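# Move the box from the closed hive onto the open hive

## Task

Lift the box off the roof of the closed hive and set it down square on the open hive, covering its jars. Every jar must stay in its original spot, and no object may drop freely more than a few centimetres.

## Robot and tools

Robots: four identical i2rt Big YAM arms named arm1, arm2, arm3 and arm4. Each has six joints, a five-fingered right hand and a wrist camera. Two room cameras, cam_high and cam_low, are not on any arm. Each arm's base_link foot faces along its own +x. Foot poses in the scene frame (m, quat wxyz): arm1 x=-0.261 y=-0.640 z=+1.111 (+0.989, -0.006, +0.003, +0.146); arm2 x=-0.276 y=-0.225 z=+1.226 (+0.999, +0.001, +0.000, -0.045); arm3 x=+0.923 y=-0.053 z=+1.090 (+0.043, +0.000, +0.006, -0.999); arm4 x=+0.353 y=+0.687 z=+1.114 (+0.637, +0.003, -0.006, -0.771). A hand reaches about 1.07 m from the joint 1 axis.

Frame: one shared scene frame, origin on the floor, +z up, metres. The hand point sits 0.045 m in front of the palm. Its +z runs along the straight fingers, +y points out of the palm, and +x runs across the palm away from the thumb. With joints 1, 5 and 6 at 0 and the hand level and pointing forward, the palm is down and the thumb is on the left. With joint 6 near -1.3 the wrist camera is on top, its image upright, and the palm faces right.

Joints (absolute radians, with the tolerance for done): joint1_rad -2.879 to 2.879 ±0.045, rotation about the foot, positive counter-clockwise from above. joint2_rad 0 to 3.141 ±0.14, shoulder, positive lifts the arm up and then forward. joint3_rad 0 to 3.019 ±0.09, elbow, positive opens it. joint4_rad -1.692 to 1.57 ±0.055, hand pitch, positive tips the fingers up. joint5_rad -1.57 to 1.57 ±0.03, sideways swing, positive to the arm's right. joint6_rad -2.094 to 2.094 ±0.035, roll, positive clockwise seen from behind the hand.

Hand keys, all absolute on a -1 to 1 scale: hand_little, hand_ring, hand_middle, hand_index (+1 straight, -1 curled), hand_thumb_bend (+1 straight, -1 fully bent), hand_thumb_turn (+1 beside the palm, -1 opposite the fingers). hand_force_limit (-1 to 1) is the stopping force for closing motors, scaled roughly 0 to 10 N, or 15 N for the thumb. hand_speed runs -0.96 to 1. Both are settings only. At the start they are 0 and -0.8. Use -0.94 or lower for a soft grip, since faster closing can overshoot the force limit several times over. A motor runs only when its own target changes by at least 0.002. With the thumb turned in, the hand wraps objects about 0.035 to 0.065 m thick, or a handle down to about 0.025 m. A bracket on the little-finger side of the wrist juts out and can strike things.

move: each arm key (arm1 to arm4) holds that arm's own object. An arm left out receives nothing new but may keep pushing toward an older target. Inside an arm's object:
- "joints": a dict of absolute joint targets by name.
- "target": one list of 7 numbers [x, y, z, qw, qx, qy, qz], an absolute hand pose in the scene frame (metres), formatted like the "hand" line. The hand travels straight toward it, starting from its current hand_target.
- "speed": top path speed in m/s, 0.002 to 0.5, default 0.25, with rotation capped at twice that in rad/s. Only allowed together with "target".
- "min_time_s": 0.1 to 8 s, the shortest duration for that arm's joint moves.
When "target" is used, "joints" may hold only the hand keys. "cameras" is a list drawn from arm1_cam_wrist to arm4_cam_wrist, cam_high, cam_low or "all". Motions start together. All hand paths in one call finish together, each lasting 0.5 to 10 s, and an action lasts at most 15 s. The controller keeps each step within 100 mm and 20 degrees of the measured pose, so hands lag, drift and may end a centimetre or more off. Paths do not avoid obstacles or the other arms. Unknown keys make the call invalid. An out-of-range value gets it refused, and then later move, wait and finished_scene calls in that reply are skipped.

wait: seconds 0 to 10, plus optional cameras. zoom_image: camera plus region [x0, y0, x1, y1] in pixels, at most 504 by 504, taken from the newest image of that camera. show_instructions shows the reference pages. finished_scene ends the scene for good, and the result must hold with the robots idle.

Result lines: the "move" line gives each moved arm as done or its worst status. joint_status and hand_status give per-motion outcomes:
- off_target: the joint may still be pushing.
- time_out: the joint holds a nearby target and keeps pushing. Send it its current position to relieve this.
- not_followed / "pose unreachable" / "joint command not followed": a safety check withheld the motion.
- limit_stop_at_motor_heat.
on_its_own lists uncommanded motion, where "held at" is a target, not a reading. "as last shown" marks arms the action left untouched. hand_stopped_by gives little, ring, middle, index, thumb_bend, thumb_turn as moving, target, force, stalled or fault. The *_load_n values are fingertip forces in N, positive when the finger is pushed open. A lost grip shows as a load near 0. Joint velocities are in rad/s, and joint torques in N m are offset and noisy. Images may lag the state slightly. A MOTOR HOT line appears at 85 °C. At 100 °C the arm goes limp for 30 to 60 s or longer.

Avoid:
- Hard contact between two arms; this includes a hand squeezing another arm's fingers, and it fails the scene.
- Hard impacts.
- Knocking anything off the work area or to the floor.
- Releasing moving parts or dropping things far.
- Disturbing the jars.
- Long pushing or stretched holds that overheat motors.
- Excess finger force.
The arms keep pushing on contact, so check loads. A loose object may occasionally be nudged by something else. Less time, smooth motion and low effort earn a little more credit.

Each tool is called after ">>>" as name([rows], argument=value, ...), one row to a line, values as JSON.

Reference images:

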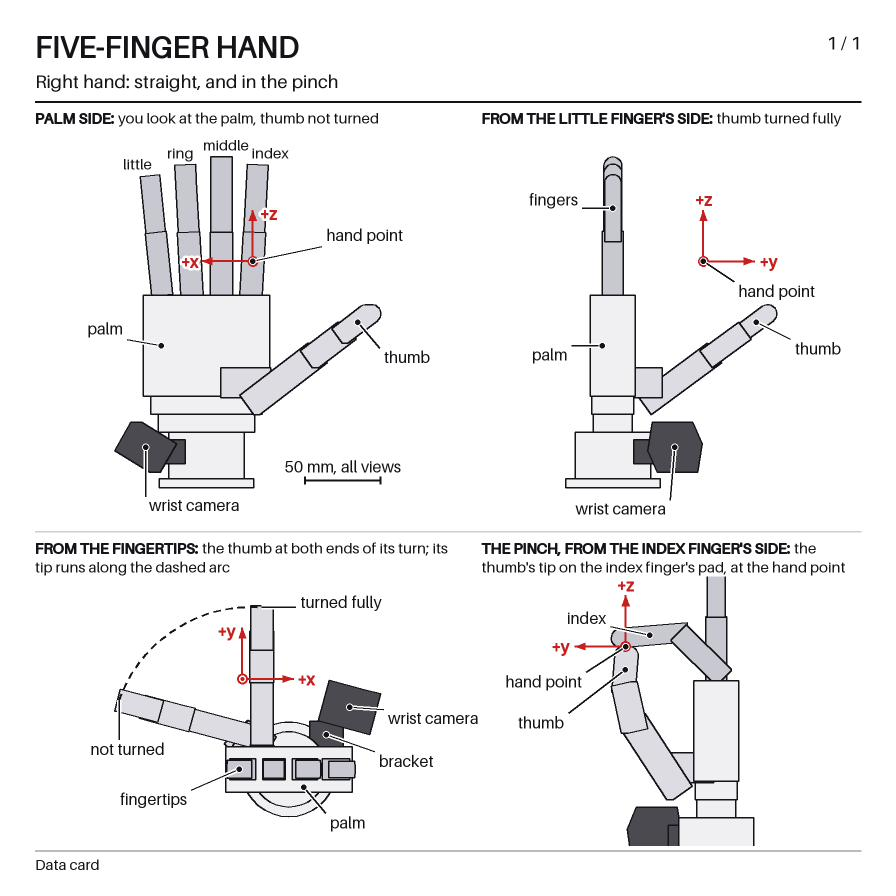

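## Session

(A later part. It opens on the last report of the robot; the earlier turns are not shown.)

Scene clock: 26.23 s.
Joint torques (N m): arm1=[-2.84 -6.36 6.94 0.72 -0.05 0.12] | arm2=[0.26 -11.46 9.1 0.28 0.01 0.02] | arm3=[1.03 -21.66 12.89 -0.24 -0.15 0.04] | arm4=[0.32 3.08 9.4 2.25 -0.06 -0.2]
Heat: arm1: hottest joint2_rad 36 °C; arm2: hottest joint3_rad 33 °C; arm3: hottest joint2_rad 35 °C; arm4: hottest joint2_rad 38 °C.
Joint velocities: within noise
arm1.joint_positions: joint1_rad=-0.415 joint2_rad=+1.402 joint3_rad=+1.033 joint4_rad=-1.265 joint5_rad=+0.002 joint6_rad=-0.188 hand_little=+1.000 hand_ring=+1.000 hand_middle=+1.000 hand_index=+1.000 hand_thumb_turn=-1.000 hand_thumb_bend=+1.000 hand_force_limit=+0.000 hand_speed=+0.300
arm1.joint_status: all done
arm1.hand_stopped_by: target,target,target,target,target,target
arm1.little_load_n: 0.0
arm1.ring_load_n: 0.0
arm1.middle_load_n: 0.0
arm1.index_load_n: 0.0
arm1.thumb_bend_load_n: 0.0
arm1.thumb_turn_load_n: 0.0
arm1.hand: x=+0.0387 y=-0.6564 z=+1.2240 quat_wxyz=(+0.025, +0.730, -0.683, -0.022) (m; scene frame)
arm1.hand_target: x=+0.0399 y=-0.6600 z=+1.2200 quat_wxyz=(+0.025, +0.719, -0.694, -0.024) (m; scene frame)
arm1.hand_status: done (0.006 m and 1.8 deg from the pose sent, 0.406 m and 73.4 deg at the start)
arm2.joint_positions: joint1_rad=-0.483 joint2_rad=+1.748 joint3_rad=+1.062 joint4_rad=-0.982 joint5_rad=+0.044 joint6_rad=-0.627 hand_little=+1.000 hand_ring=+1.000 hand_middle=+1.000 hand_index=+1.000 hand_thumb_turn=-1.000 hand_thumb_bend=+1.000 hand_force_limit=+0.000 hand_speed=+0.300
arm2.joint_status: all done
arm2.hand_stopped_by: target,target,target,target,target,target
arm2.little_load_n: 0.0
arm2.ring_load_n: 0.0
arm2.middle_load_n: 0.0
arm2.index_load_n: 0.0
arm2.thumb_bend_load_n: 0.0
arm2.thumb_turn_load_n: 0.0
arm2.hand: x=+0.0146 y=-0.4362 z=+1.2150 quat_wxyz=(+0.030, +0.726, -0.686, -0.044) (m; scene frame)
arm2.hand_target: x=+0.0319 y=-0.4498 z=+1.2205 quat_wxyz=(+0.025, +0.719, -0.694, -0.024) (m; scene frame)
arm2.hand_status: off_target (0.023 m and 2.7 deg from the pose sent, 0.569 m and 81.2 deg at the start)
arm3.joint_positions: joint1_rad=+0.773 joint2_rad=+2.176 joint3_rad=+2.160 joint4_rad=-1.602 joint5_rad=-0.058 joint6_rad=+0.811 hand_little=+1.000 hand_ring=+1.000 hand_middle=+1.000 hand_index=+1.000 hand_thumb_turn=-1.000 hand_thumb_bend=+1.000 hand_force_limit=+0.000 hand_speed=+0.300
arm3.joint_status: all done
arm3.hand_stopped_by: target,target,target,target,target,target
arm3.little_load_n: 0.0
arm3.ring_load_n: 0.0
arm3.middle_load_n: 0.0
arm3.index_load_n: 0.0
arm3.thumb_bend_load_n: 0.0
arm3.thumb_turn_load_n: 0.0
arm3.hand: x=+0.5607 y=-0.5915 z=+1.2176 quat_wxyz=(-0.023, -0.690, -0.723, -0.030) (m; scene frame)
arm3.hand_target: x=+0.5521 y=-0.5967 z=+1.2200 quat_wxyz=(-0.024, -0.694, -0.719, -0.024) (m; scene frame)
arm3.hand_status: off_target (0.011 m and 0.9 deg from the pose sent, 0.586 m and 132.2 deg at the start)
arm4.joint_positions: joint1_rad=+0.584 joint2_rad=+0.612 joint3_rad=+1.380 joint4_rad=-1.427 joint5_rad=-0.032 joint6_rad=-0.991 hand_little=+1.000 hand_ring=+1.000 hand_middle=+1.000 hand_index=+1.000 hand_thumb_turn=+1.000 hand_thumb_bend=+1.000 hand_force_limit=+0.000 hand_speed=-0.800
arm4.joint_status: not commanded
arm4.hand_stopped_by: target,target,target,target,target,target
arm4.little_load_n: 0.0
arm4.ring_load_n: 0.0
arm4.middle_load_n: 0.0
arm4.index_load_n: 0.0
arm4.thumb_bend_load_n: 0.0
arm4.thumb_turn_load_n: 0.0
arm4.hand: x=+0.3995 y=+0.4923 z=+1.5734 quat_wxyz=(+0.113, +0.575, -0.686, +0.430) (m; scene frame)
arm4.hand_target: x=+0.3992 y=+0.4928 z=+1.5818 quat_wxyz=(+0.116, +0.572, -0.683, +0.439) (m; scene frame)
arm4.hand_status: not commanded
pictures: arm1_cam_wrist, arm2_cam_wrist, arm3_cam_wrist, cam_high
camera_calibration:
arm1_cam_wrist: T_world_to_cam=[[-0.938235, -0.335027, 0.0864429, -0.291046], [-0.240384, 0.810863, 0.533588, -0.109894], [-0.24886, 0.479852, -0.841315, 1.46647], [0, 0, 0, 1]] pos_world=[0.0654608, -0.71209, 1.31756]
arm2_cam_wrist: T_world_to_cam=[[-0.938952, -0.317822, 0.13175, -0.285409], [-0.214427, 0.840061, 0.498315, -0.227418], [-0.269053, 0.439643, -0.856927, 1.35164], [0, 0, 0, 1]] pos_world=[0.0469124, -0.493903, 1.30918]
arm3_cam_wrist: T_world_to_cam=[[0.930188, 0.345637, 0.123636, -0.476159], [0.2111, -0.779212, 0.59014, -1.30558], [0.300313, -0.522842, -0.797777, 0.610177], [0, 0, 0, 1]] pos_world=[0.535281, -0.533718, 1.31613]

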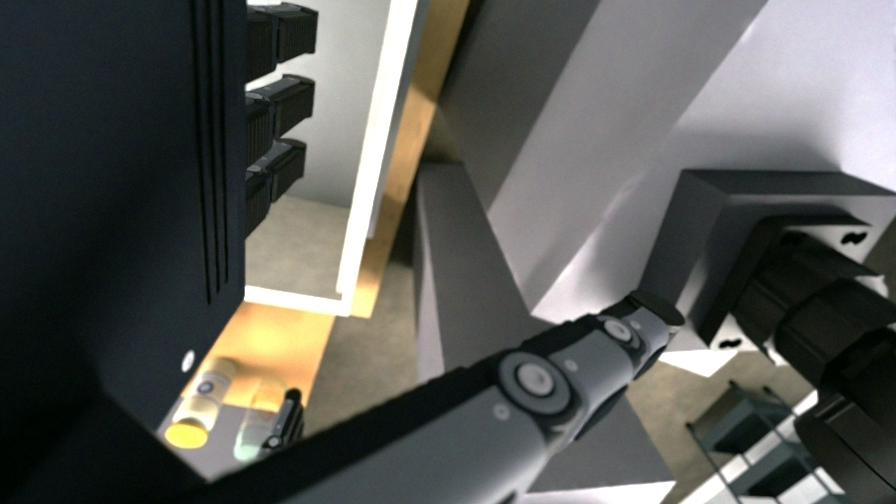

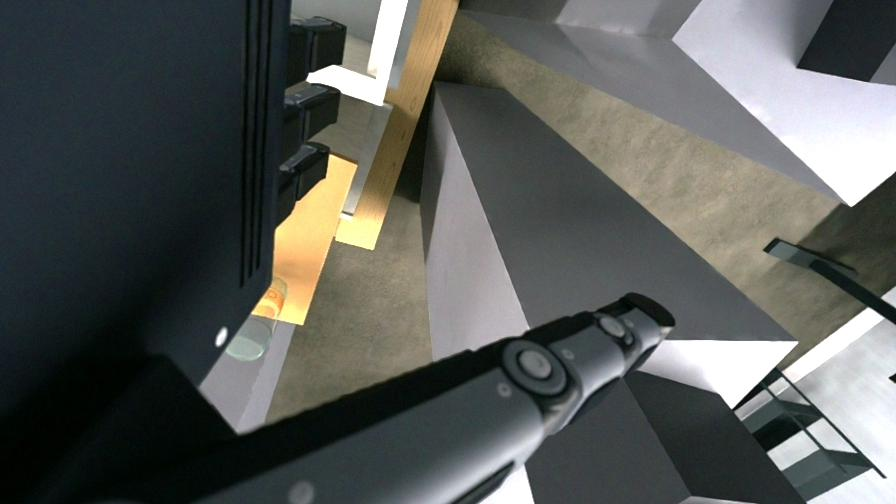

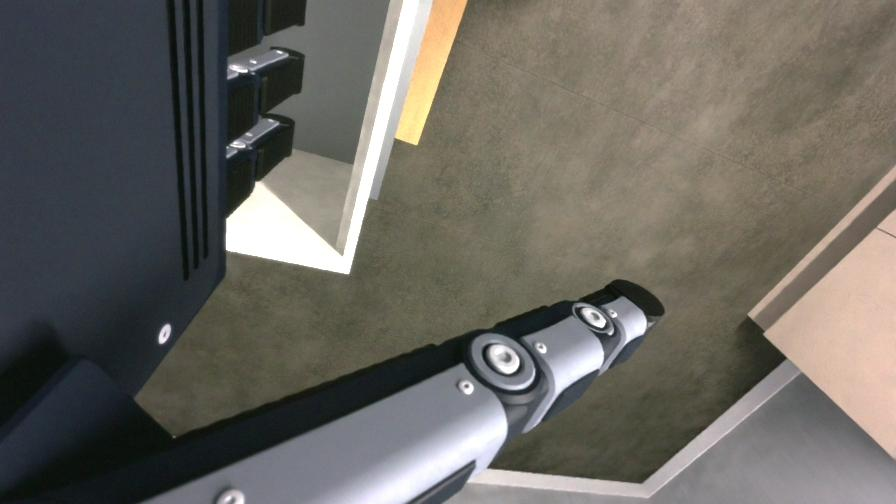

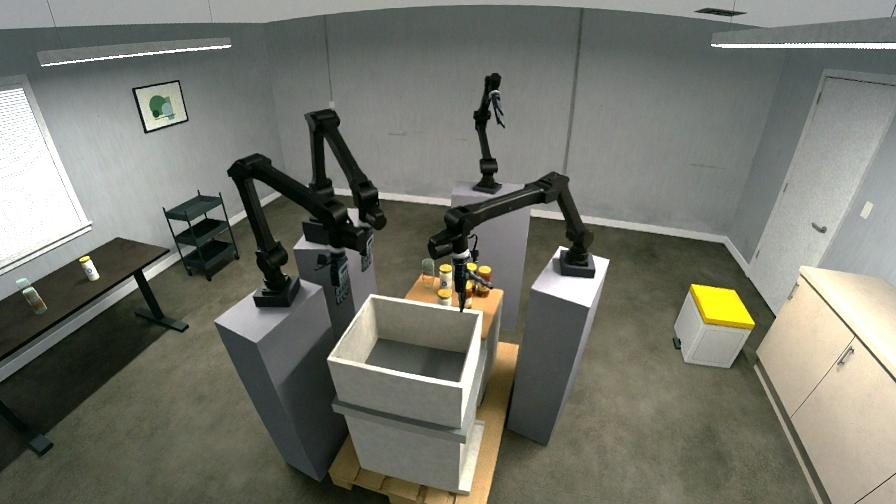

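>>> move(arm1={"target": [0.045, -0.66, 1.07, 0.0251, 0.7193, -0.6947, -0.0242], "speed": 0.15}, arm2={"target": [0.042, -0.452, 1.07, 0.0251, 0.7193, -0.6947, -0.0242], "speed": 0.15}, arm3={"target": [0.553, -0.597, 1.07, 0.0242, 0.6947, 0.7193, 0.0251], "speed": 0.15}, cameras=["all"])

Scene clock: 32.93 s.
Joint torques (N m): arm1=[-2.26 -7.41 5.19 0.76 -0.05 0.11] | arm2=[0.85 -13.8 5.39 0.58 0.02 0.04] | arm3=[0.67 -22.36 9.21 0.43 -0.15 0.1] | arm4=[0.5 3.08 9.26 2.32 -0.06 -0.21]
Heat: arm1: hottest joint2_rad 36 °C; arm2: hottest joint3_rad 34 °C; arm3: hottest joint2_rad 37 °C; arm4: hottest joint2_rad 38 °C.
move: arm1 done; arm2 off_target; arm3 done
Joint velocities: within noise
arm1.joint_positions: joint1_rad=-0.415 joint2_rad=+1.656 joint3_rad=+0.857 joint4_rad=-0.833 joint5_rad=+0.001 joint6_rad=-0.182 hand_little=+1.000 hand_ring=+1.000 hand_middle=+1.000 hand_index=+1.000 hand_thumb_turn=-1.000 hand_thumb_bend=+1.000 hand_force_limit=+0.000 hand_speed=+0.300
arm1.joint_status: not commanded
arm1.hand_stopped_by: target,target,target,target,target,target
arm1.little_load_n: 0.0
arm1.ring_load_n: 0.0
arm1.middle_load_n: 0.0
arm1.index_load_n: 0.0
arm1.thumb_bend_load_n: 0.0
arm1.thumb_turn_load_n: 0.0
arm1.hand: x=+0.0455 y=-0.6586 z=+1.0744 quat_wxyz=(+0.024, +0.728, -0.685, -0.021) (m; scene frame)
arm1.hand_target: x=+0.0450 y=-0.6600 z=+1.0701 quat_wxyz=(+0.025, +0.719, -0.694, -0.024) (m; scene frame)
arm1.hand_status: done (0.005 m and 1.5 deg from the pose sent, 0.154 m and 1.8 deg at the start)
arm2.joint_positions: joint1_rad=-0.483 joint2_rad=+2.069 joint3_rad=+1.062 joint4_rad=-0.642 joint5_rad=+0.044 joint6_rad=-0.620 hand_little=+1.000 hand_ring=+1.000 hand_middle=+1.000 hand_index=+1.000 hand_thumb_turn=-1.000 hand_thumb_bend=+1.000 hand_force_limit=+0.000 hand_speed=+0.300
arm2.joint_status: not commanded
arm2.hand_stopped_by: target,target,target,target,target,target
arm2.little_load_n: 0.0
arm2.ring_load_n: 0.0
arm2.middle_load_n: 0.0
arm2.index_load_n: 0.0
arm2.thumb_bend_load_n: 0.0
arm2.thumb_turn_load_n: 0.0
arm2.hand: x=+0.0318 y=-0.4463 z=+1.0716 quat_wxyz=(+0.028, +0.723, -0.689, -0.036) (m; scene frame)
arm2.hand_target: x=+0.0418 y=-0.4520 z=+1.0702 quat_wxyz=(+0.025, +0.719, -0.694, -0.024) (m; scene frame)
arm2.hand_status: off_target (0.012 m and 1.6 deg from the pose sent, 0.148 m and 2.7 deg at the start)
arm3.joint_positions: joint1_rad=+0.773 joint2_rad=+2.264 joint3_rad=+1.946 joint4_rad=-1.293 joint5_rad=-0.058 joint6_rad=+0.813 hand_little=+1.000 hand_ring=+1.000 hand_middle=+1.000 hand_index=+1.000 hand_thumb_turn=-1.000 hand_thumb_bend=+1.000 hand_force_limit=+0.000 hand_speed=+0.300
arm3.joint_status: not commanded
arm3.hand_stopped_by: target,target,target,target,target,target
arm3.little_load_n: 0.0
arm3.ring_load_n: 0.0
arm3.middle_load_n: 0.0
arm3.index_load_n: 0.0
arm3.thumb_bend_load_n: 0.0
arm3.thumb_turn_load_n: 0.0
arm3.hand: x=+0.5569 y=-0.5941 z=+1.0790 quat_wxyz=(-0.023, -0.691, -0.722, -0.026) (m; scene frame)
arm3.hand_target: x=+0.5531 y=-0.5968 z=+1.0701 quat_wxyz=(-0.024, -0.694, -0.719, -0.025) (m; scene frame)
arm3.hand_status: done (0.010 m and 0.6 deg from the pose sent, 0.148 m and 0.9 deg at the start)
arm4: as last shown
pictures: arm1_cam_wrist, arm2_cam_wrist, arm3_cam_wrist, arm4_cam_wrist, cam_high, cam_low
camera_calibration:
arm1_cam_wrist: T_world_to_cam=[[-0.940553, -0.328907, 0.084732, -0.266573], [-0.236144, 0.812567, 0.532889, -0.0249541], [-0.244121, 0.481201, -0.841932, 1.34474], [0, 0, 0, 1]] pos_world=[0.0716609, -0.714491, 1.16806]
arm2_cam_wrist: T_world_to_cam=[[-0.94312, -0.309759, 0.120723, -0.238042], [-0.215793, 0.846621, 0.486484, -0.128158], [-0.252899, 0.432762, -0.865309, 1.24315], [0, 0, 0, 1]] pos_world=[0.0622343, -0.503224, 1.16679]
arm3_cam_wrist: T_world_to_cam=[[0.93167, 0.343806, 0.117421, -0.449752], [0.211833, -0.776652, 0.593244, -1.2273], [0.295156, -0.527834, -0.796413, 0.497778], [0, 0, 0, 1]] pos_world=[0.532081, -0.535814, 1.17734]

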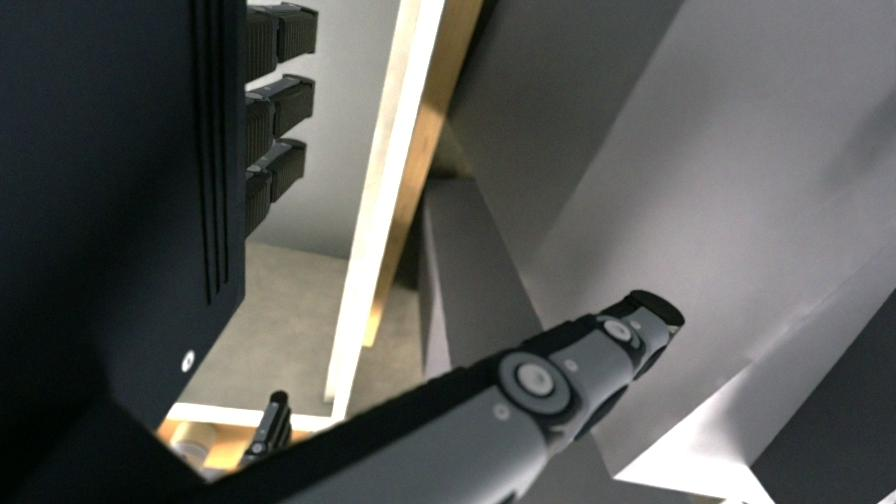

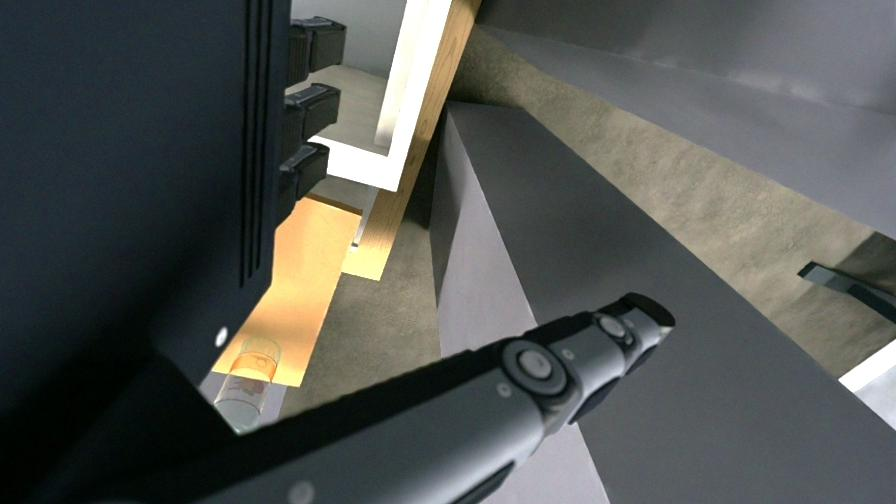

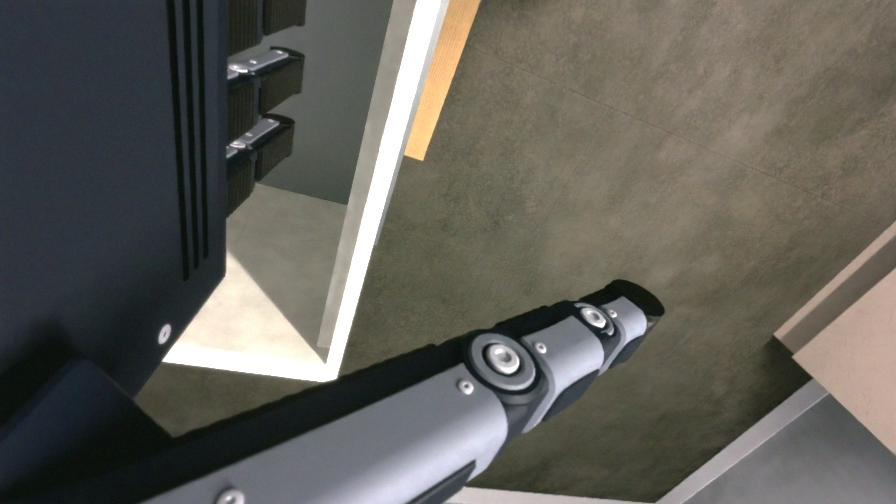

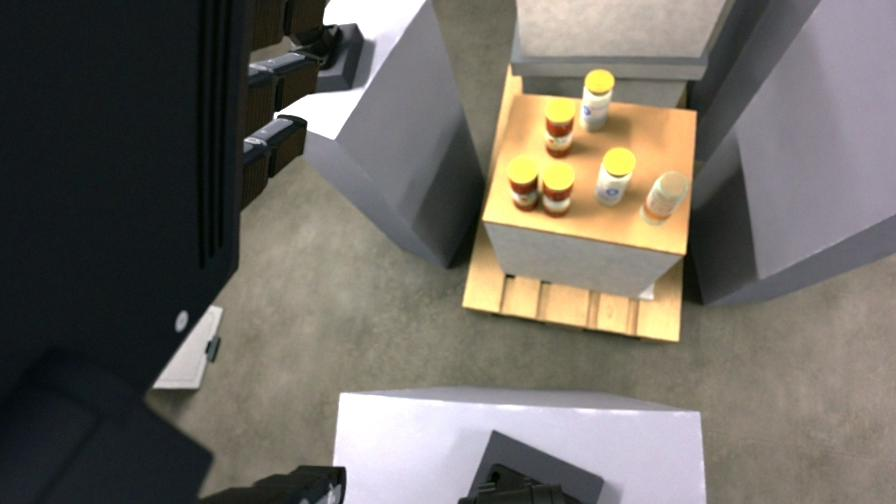

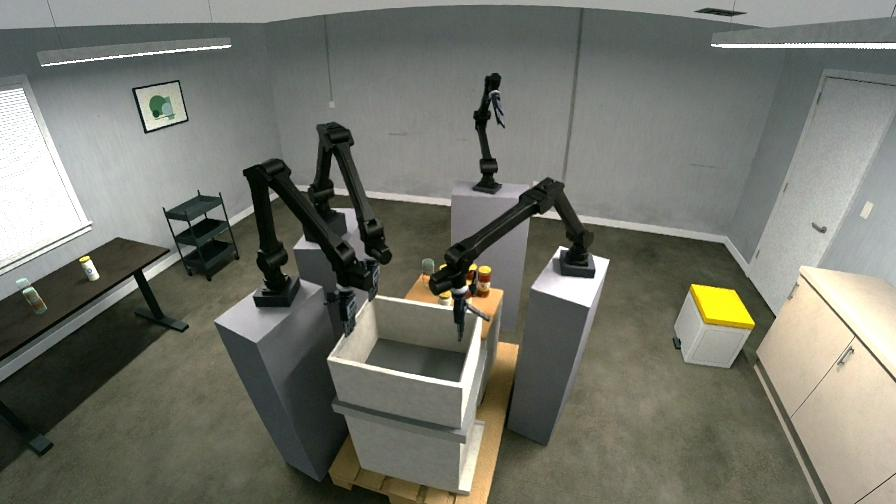

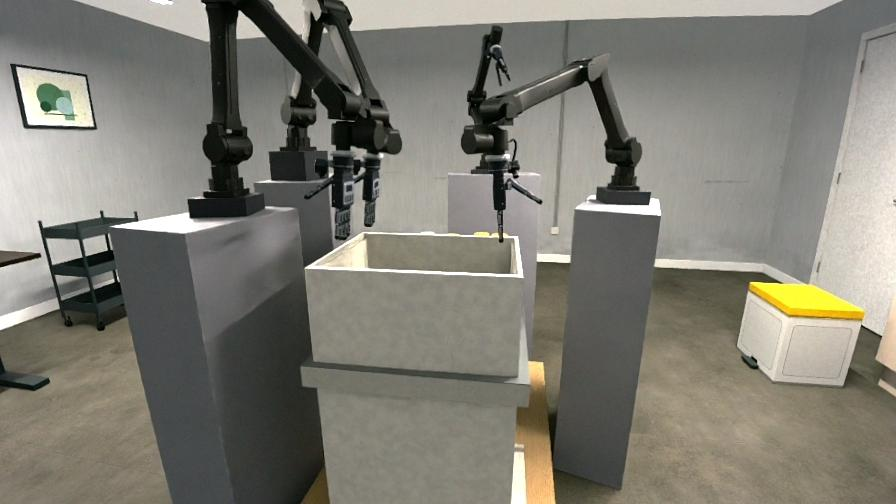

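>>> zoom_image(camera="cam_low", region=[280, 130, 580, 300])

>>> zoom_image(camera="cam_high", region=[300, 220, 520, 400])

>>> zoom_image(camera="arm1_cam_wrist", region=[240, 0, 500, 504])

>>> zoom_image(camera="arm2_cam_wrist", region=[240, 0, 500, 300])

>>> zoom_image(camera="arm3_cam_wrist", region=[220, 0, 500, 400])

Scaled by 1.680 from the camera's 896x504 image, which has a finer 1280x720 frame.

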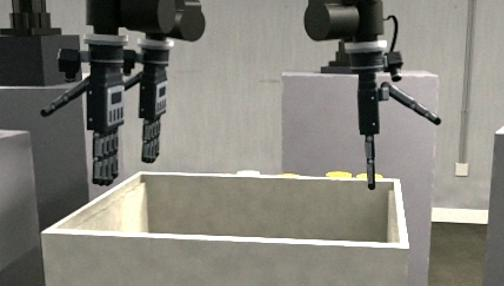

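Scaled by 2.291 from the camera's 896x504 image, which has a finer 1280x720 frame.

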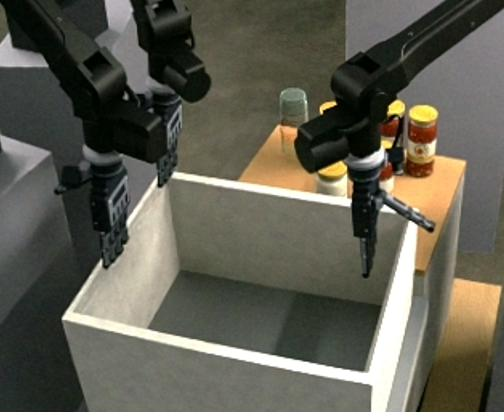

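Scaled by 1.000.

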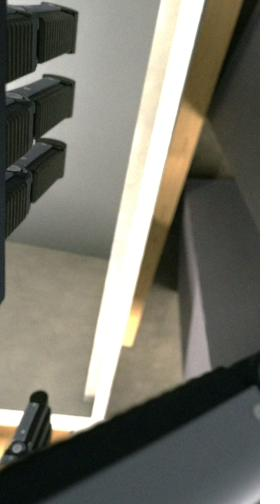

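Scaled by 1.680 from the camera's 896x504 image, which has a finer 1280x720 frame.

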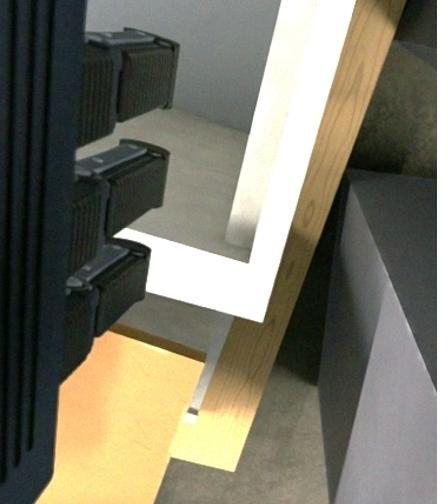

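Scaled by 1.260 from the camera's 896x504 image, which has a finer 1280x720 frame.

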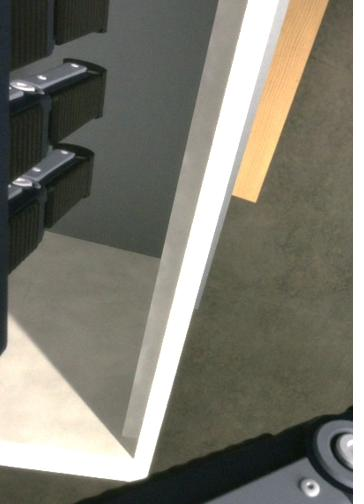

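>>> move(arm1={"target": [0.056, -0.66, 1.055, 0.0251, 0.7193, -0.6947, -0.0242], "speed": 0.1}, arm2={"target": [0.060, -0.456, 1.055, 0.0251, 0.7193, -0.6947, -0.0242], "speed": 0.1}, arm3={"target": [0.553, -0.600, 1.05, 0.0242, 0.6947, 0.7193, 0.0251], "speed": 0.1}, cameras=["cam_high", "cam_low"])

>>> zoom_image(camera="cam_low", region=[280, 150, 580, 300])

>>> zoom_image(camera="cam_high", region=[300, 220, 520, 400])

Scene clock: 36.17 s.
Joint torques (N m): arm1=[-1.85 -7.77 6.61 0.68 -0.05 0.11] | arm2=[1.67 -13.86 6.38 0.47 0.03 0.02] | arm3=[1.14 -21.54 8.55 0.77 -0.18 0.08] | arm4=[0.32 3.14 9.39 2.26 -0.06 -0.21]
Heat: arm1: hottest joint2_rad 36 °C; arm2: hottest joint3_rad 34 °C; arm3: hottest joint2_rad 37 °C; arm4: hottest joint2_rad 38 °C.
move: arm1 off_target; arm2 off_target; arm3 off_target
Joint velocities: within noise
arm1.joint_positions: joint1_rad=-0.415 joint2_rad=+1.709 joint3_rad=+0.857 joint4_rad=-0.799 joint5_rad=+0.001 joint6_rad=-0.178 hand_little=+1.000 hand_ring=+1.000 hand_middle=+1.000 hand_index=+1.000 hand_thumb_turn=-1.000 hand_thumb_bend=+1.000 hand_force_limit=+0.000 hand_speed=+0.300
arm1.joint_status: not commanded
arm1.hand_stopped_by: target,target,target,target,target,target
arm1.little_load_n: 0.0
arm1.ring_load_n: 0.0
arm1.middle_load_n: 0.0
arm1.index_load_n: 0.0
arm1.thumb_bend_load_n: 0.0
arm1.thumb_turn_load_n: 0.0
arm1.hand: x=+0.0451 y=-0.6585 z=+1.0565 quat_wxyz=(+0.030, +0.726, -0.686, -0.029) (m; scene frame)
arm1.hand_target: x=+0.0560 y=-0.6601 z=+1.0552 quat_wxyz=(+0.025, +0.719, -0.694, -0.024) (m; scene frame)
arm1.hand_status: off_target (0.011 m and 1.5 deg from the pose sent, 0.022 m and 1.5 deg at the start)
arm2.joint_positions: joint1_rad=-0.479 joint2_rad=+2.120 joint3_rad=+1.107 joint4_rad=-0.642 joint5_rad=+0.043 joint6_rad=-0.607 hand_little=+1.000 hand_ring=+1.000 hand_middle=+1.000 hand_index=+1.000 hand_thumb_turn=-1.000 hand_thumb_bend=+1.000 hand_force_limit=+0.000 hand_speed=+0.300
arm2.joint_status: not commanded
arm2.hand_stopped_by: target,target,target,target,target,target
arm2.little_load_n: 0.0
arm2.ring_load_n: 0.0
arm2.middle_load_n: 0.0
arm2.index_load_n: 0.0
arm2.thumb_bend_load_n: 0.0
arm2.thumb_turn_load_n: 0.0
arm2.hand: x=+0.0427 y=-0.4505 z=+1.0583 quat_wxyz=(+0.029, +0.720, -0.692, -0.038) (m; scene frame)
arm2.hand_target: x=+0.0597 y=-0.4559 z=+1.0556 quat_wxyz=(+0.025, +0.719, -0.694, -0.024) (m; scene frame)
arm2.hand_status: off_target (0.018 m and 1.7 deg from the pose sent, 0.034 m and 1.6 deg at the start)
arm3.joint_positions: joint1_rad=+0.773 joint2_rad=+2.284 joint3_rad=+1.946 joint4_rad=-1.261 joint5_rad=-0.058 joint6_rad=+0.817 hand_little=+1.000 hand_ring=+1.000 hand_middle=+1.000 hand_index=+1.000 hand_thumb_turn=-1.000 hand_thumb_bend=+1.000 hand_force_limit=+0.000 hand_speed=+0.300
arm3.joint_status: not commanded
arm3.hand_stopped_by: target,target,target,target,target,target
arm3.little_load_n: 0.0
arm3.ring_load_n: 0.0
arm3.middle_load_n: 0.0
arm3.index_load_n: 0.0
arm3.thumb_bend_load_n: 0.0
arm3.thumb_turn_load_n: 0.0
arm3.hand: x=+0.5532 y=-0.5984 z=+1.0653 quat_wxyz=(-0.024, -0.692, -0.721, -0.020) (m; scene frame)
arm3.hand_target: x=+0.5532 y=-0.5996 z=+1.0502 quat_wxyz=(-0.024, -0.694, -0.719, -0.025) (m; scene frame)
arm3.hand_status: off_target (0.015 m and 0.7 deg from the pose sent, 0.030 m and 0.6 deg at the start)
arm4: as last shown
pictures: cam_high, cam_low

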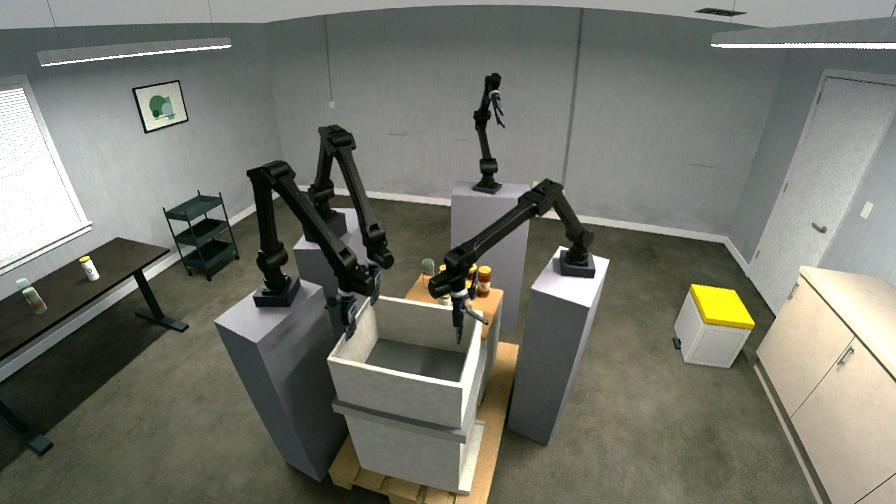

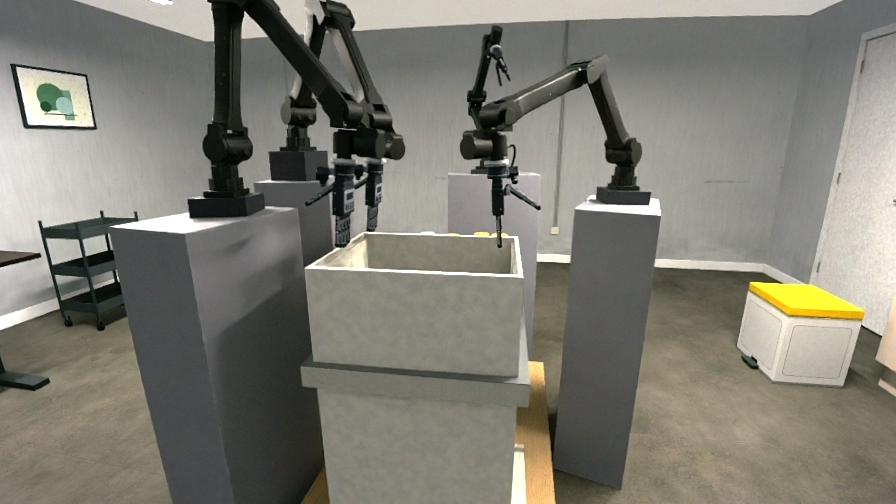

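Scaled by 1.680 from the camera's 896x504 image, which has a finer 1280x720 frame.

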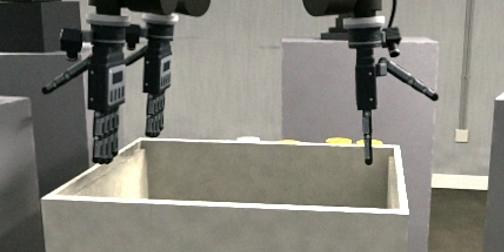

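Scaled by 2.291 from the camera's 896x504 image, which has a finer 1280x720 frame.

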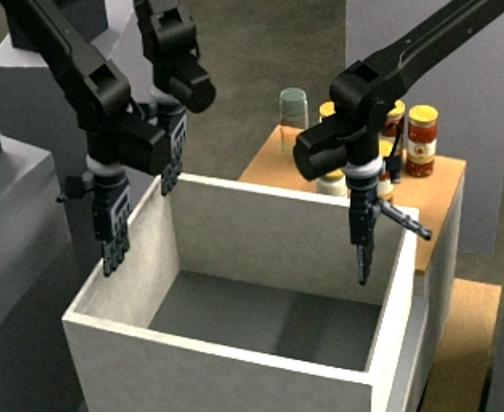

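>>> move(arm1={"target": [0.070, -0.66, 1.02, 0.0251, 0.7193, -0.6947, -0.0242], "speed": 0.1}, arm2={"target": [0.078, -0.458, 1.02, 0.0251, 0.7193, -0.6947, -0.0242], "speed": 0.1}, arm3={"target": [0.551, -0.602, 1.005, 0.0242, 0.6947, 0.7193, 0.0251], "speed": 0.1}, cameras=["cam_high", "cam_low", "arm1_cam_wrist", "arm2_cam_wrist", "arm3_cam_wrist"])

>>> zoom_image(camera="cam_low", region=[280, 150, 580, 300])

>>> zoom_image(camera="cam_high", region=[300, 220, 520, 400])

Scene clock: 38.67 s.
Joint torques (N m): arm1=[-1.44 -8.41 6.79 0.64 -0.05 0.11] | arm2=[1.73 -14.86 5.87 0.43 0.03 0.05] | arm3=[1.49 -22.36 8.85 0.51 -0.22 0.08] | arm4=[0.56 3.37 9.39 2.3 -0.05 -0.22]
Heat: arm1: hottest joint2_rad 36 °C; arm2: hottest joint3_rad 34 °C; arm3: hottest joint2_rad 37 °C; arm4: hottest joint2_rad 38 °C.
move: arm1 off_target; arm2 off_target; arm3 done
Joint velocities: within noise
arm1.joint_positions: joint1_rad=-0.415 joint2_rad=+1.814 joint3_rad=+0.873 joint4_rad=-0.718 joint5_rad=+0.001 joint6_rad=-0.173 hand_little=+1.000 hand_ring=+1.000 hand_middle=+1.000 hand_index=+1.000 hand_thumb_turn=-1.000 hand_thumb_bend=+1.000 hand_force_limit=+0.000 hand_speed=+0.300
arm1.joint_status: not commanded
arm1.hand_stopped_by: target,target,target,target,target,target
arm1.little_load_n: 0.0
arm1.ring_load_n: 0.0
arm1.middle_load_n: 0.0
arm1.index_load_n: 0.0
arm1.thumb_bend_load_n: 0.0
arm1.thumb_turn_load_n: 0.0
arm1.hand: x=+0.0539 y=-0.6596 z=+1.0214 quat_wxyz=(+0.032, +0.724, -0.688, -0.033) (m; scene frame)
arm1.hand_target: x=+0.0697 y=-0.6601 z=+1.0204 quat_wxyz=(+0.025, +0.719, -0.694, -0.024) (m; scene frame)
arm1.hand_status: off_target (0.016 m and 1.6 deg from the pose sent, 0.044 m and 1.5 deg at the start)
arm2.joint_positions: joint1_rad=-0.463 joint2_rad=+2.225 joint3_rad=+1.178 joint4_rad=-0.608 joint5_rad=+0.042 joint6_rad=-0.591 hand_little=+1.000 hand_ring=+1.000 hand_middle=+1.000 hand_index=+1.000 hand_thumb_turn=-1.000 hand_thumb_bend=+1.000 hand_force_limit=+0.000 hand_speed=+0.300
arm2.joint_status: not commanded
arm2.hand_stopped_by: target,target,target,target,target,target
arm2.little_load_n: 0.0
arm2.ring_load_n: 0.0
arm2.middle_load_n: 0.0
arm2.index_load_n: 0.0
arm2.thumb_bend_load_n: 0.0
arm2.thumb_turn_load_n: 0.0
arm2.hand: x=+0.0614 y=-0.4531 z=+1.0230 quat_wxyz=(+0.029, +0.720, -0.692, -0.038) (m; scene frame)
arm2.hand_target: x=+0.0779 y=-0.4579 z=+1.0206 quat_wxyz=(+0.025, +0.719, -0.694, -0.024) (m; scene frame)
arm2.hand_status: off_target (0.018 m and 1.7 deg from the pose sent, 0.053 m and 1.7 deg at the start)
arm3.joint_positions: joint1_rad=+0.773 joint2_rad=+2.354 joint3_rad=+1.930 joint4_rad=-1.189 joint5_rad=-0.058 joint6_rad=+0.817 hand_little=+1.000 hand_ring=+1.000 hand_middle=+1.000 hand_index=+1.000 hand_thumb_turn=-1.000 hand_thumb_bend=+1.000 hand_force_limit=+0.000 hand_speed=+0.300
arm3.joint_status: not commanded
arm3.hand_stopped_by: target,target,target,target,target,target
arm3.little_load_n: 0.0
arm3.ring_load_n: 0.0
arm3.middle_load_n: 0.0
arm3.index_load_n: 0.0
arm3.thumb_bend_load_n: 0.0
arm3.thumb_turn_load_n: 0.0
arm3.hand: x=+0.5529 y=-0.5980 z=+1.0140 quat_wxyz=(-0.023, -0.692, -0.721, -0.027) (m; scene frame)
arm3.hand_target: x=+0.5511 y=-0.6017 z=+1.0050 quat_wxyz=(-0.024, -0.694, -0.719, -0.025) (m; scene frame)
arm3.hand_status: done (0.010 m and 0.4 deg from the pose sent, 0.060 m and 0.7 deg at the start)
arm4: as last shown
arm4.ring_load_n: -0.5
pictures: arm1_cam_wrist, arm2_cam_wrist, arm3_cam_wrist, cam_high, cam_low
camera_calibration:
arm1_cam_wrist: T_world_to_cam=[[-0.941, -0.320199, 0.109505, -0.274056], [-0.213552, 0.812894, 0.541848, -0.0041071], [-0.262515, 0.486494, -0.833313, 1.29822], [0, 0, 0, 1]] pos_world=[0.0820388, -0.71599, 1.11406]
arm2_cam_wrist: T_world_to_cam=[[-0.945312, -0.301432, 0.124594, -0.206489], [-0.205624, 0.847278, 0.489734, -0.0959619], [-0.253187, 0.437332, -0.862924, 1.21119], [0, 0, 0, 1]] pos_world=[0.0917304, -0.51063, 1.11789]
arm3_cam_wrist: T_world_to_cam=[[0.932731, 0.340443, 0.118794, -0.441063], [0.208576, -0.778164, 0.592416, -1.18917], [0.294125, -0.527787, -0.796826, 0.446214], [0, 0, 0, 1]] pos_world=[0.528183, -0.539708, 1.11243]

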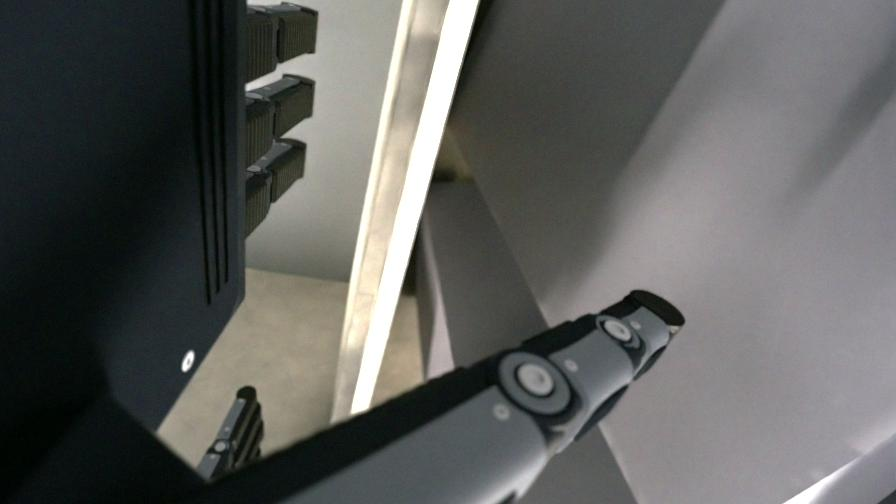

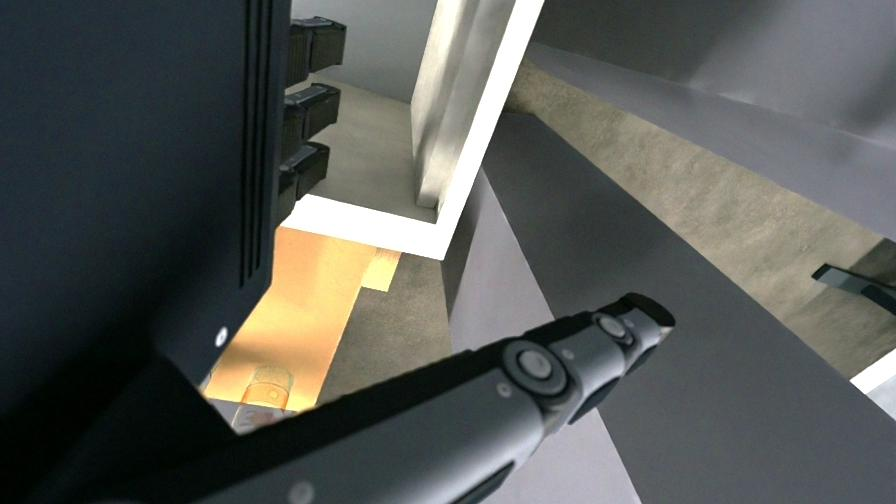

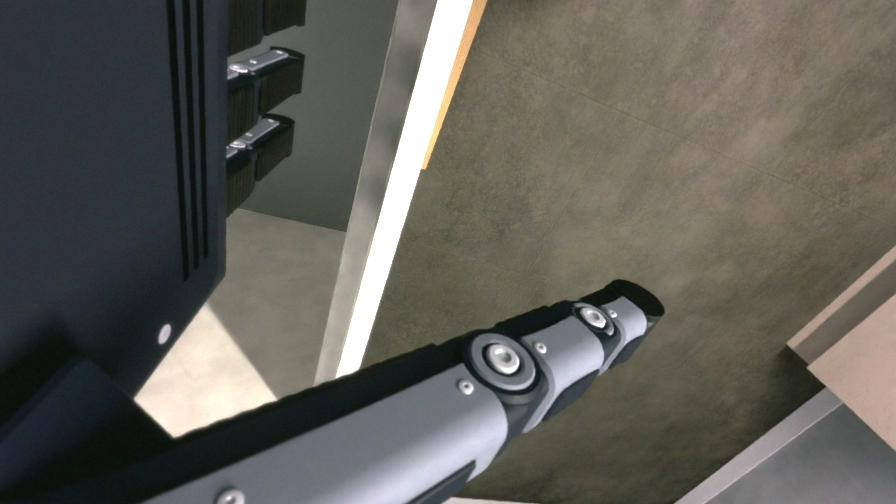

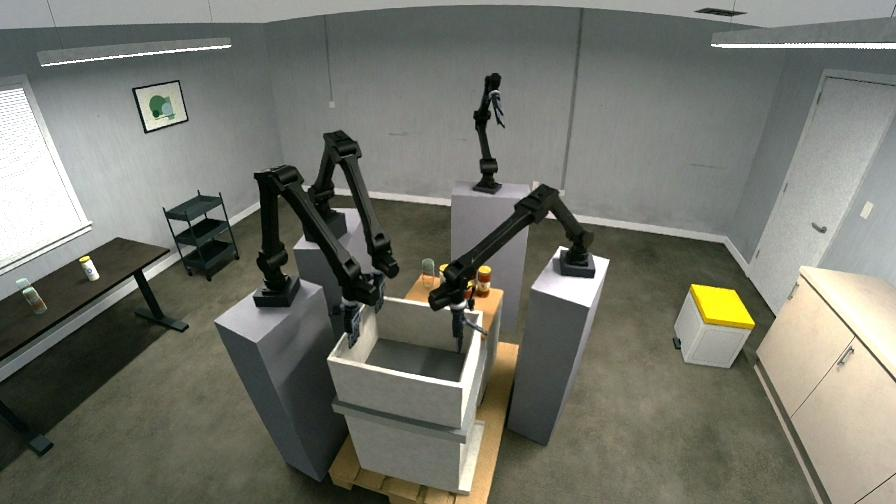

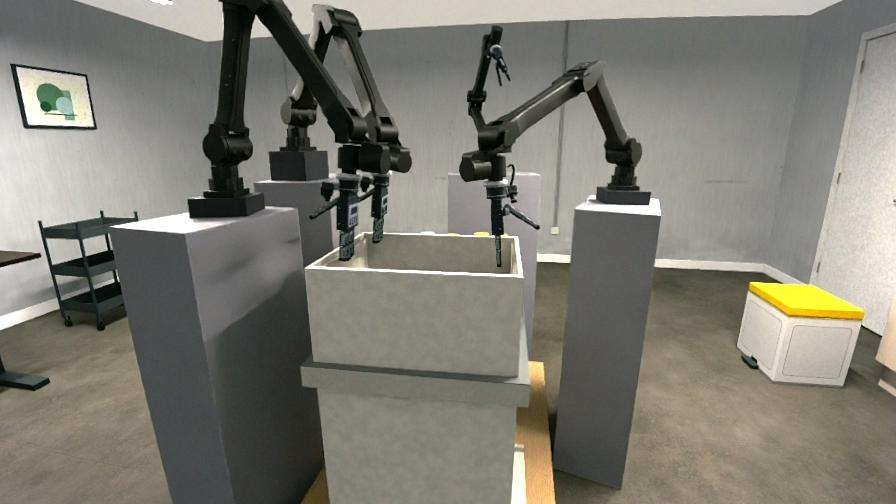

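Scaled by 1.680 from the camera's 896x504 image, which has a finer 1280x720 frame.

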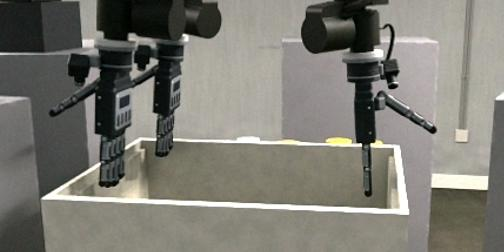

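Scaled by 2.291 from the camera's 896x504 image, which has a finer 1280x720 frame.

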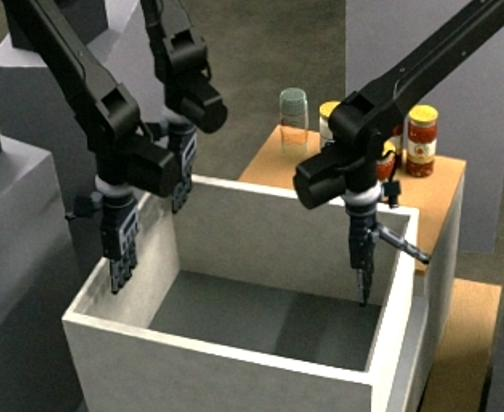

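>>> zoom_image(camera="arm2_cam_wrist", region=[340, 0, 560, 280])

>>> zoom_image(camera="arm1_cam_wrist", region=[300, 0, 520, 440])

>>> zoom_image(camera="arm3_cam_wrist", region=[280, 0, 520, 400])

Scaled by 1.800 from the camera's 896x504 image, which has a finer 1280x720 frame.

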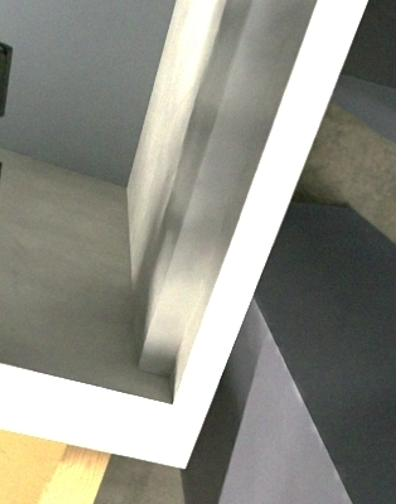

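Scaled by 1.145 from the camera's 896x504 image, which has a finer 1280x720 frame.

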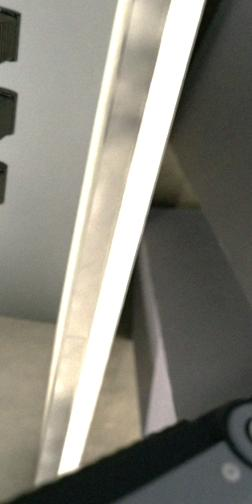

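Scaled by 1.260 from the camera's 896x504 image, which has a finer 1280x720 frame.

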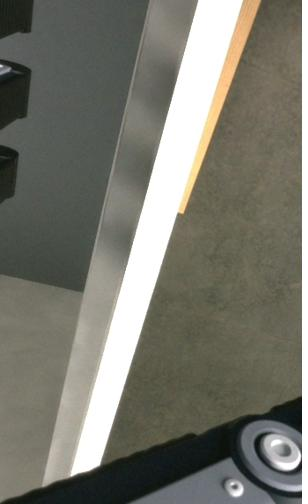

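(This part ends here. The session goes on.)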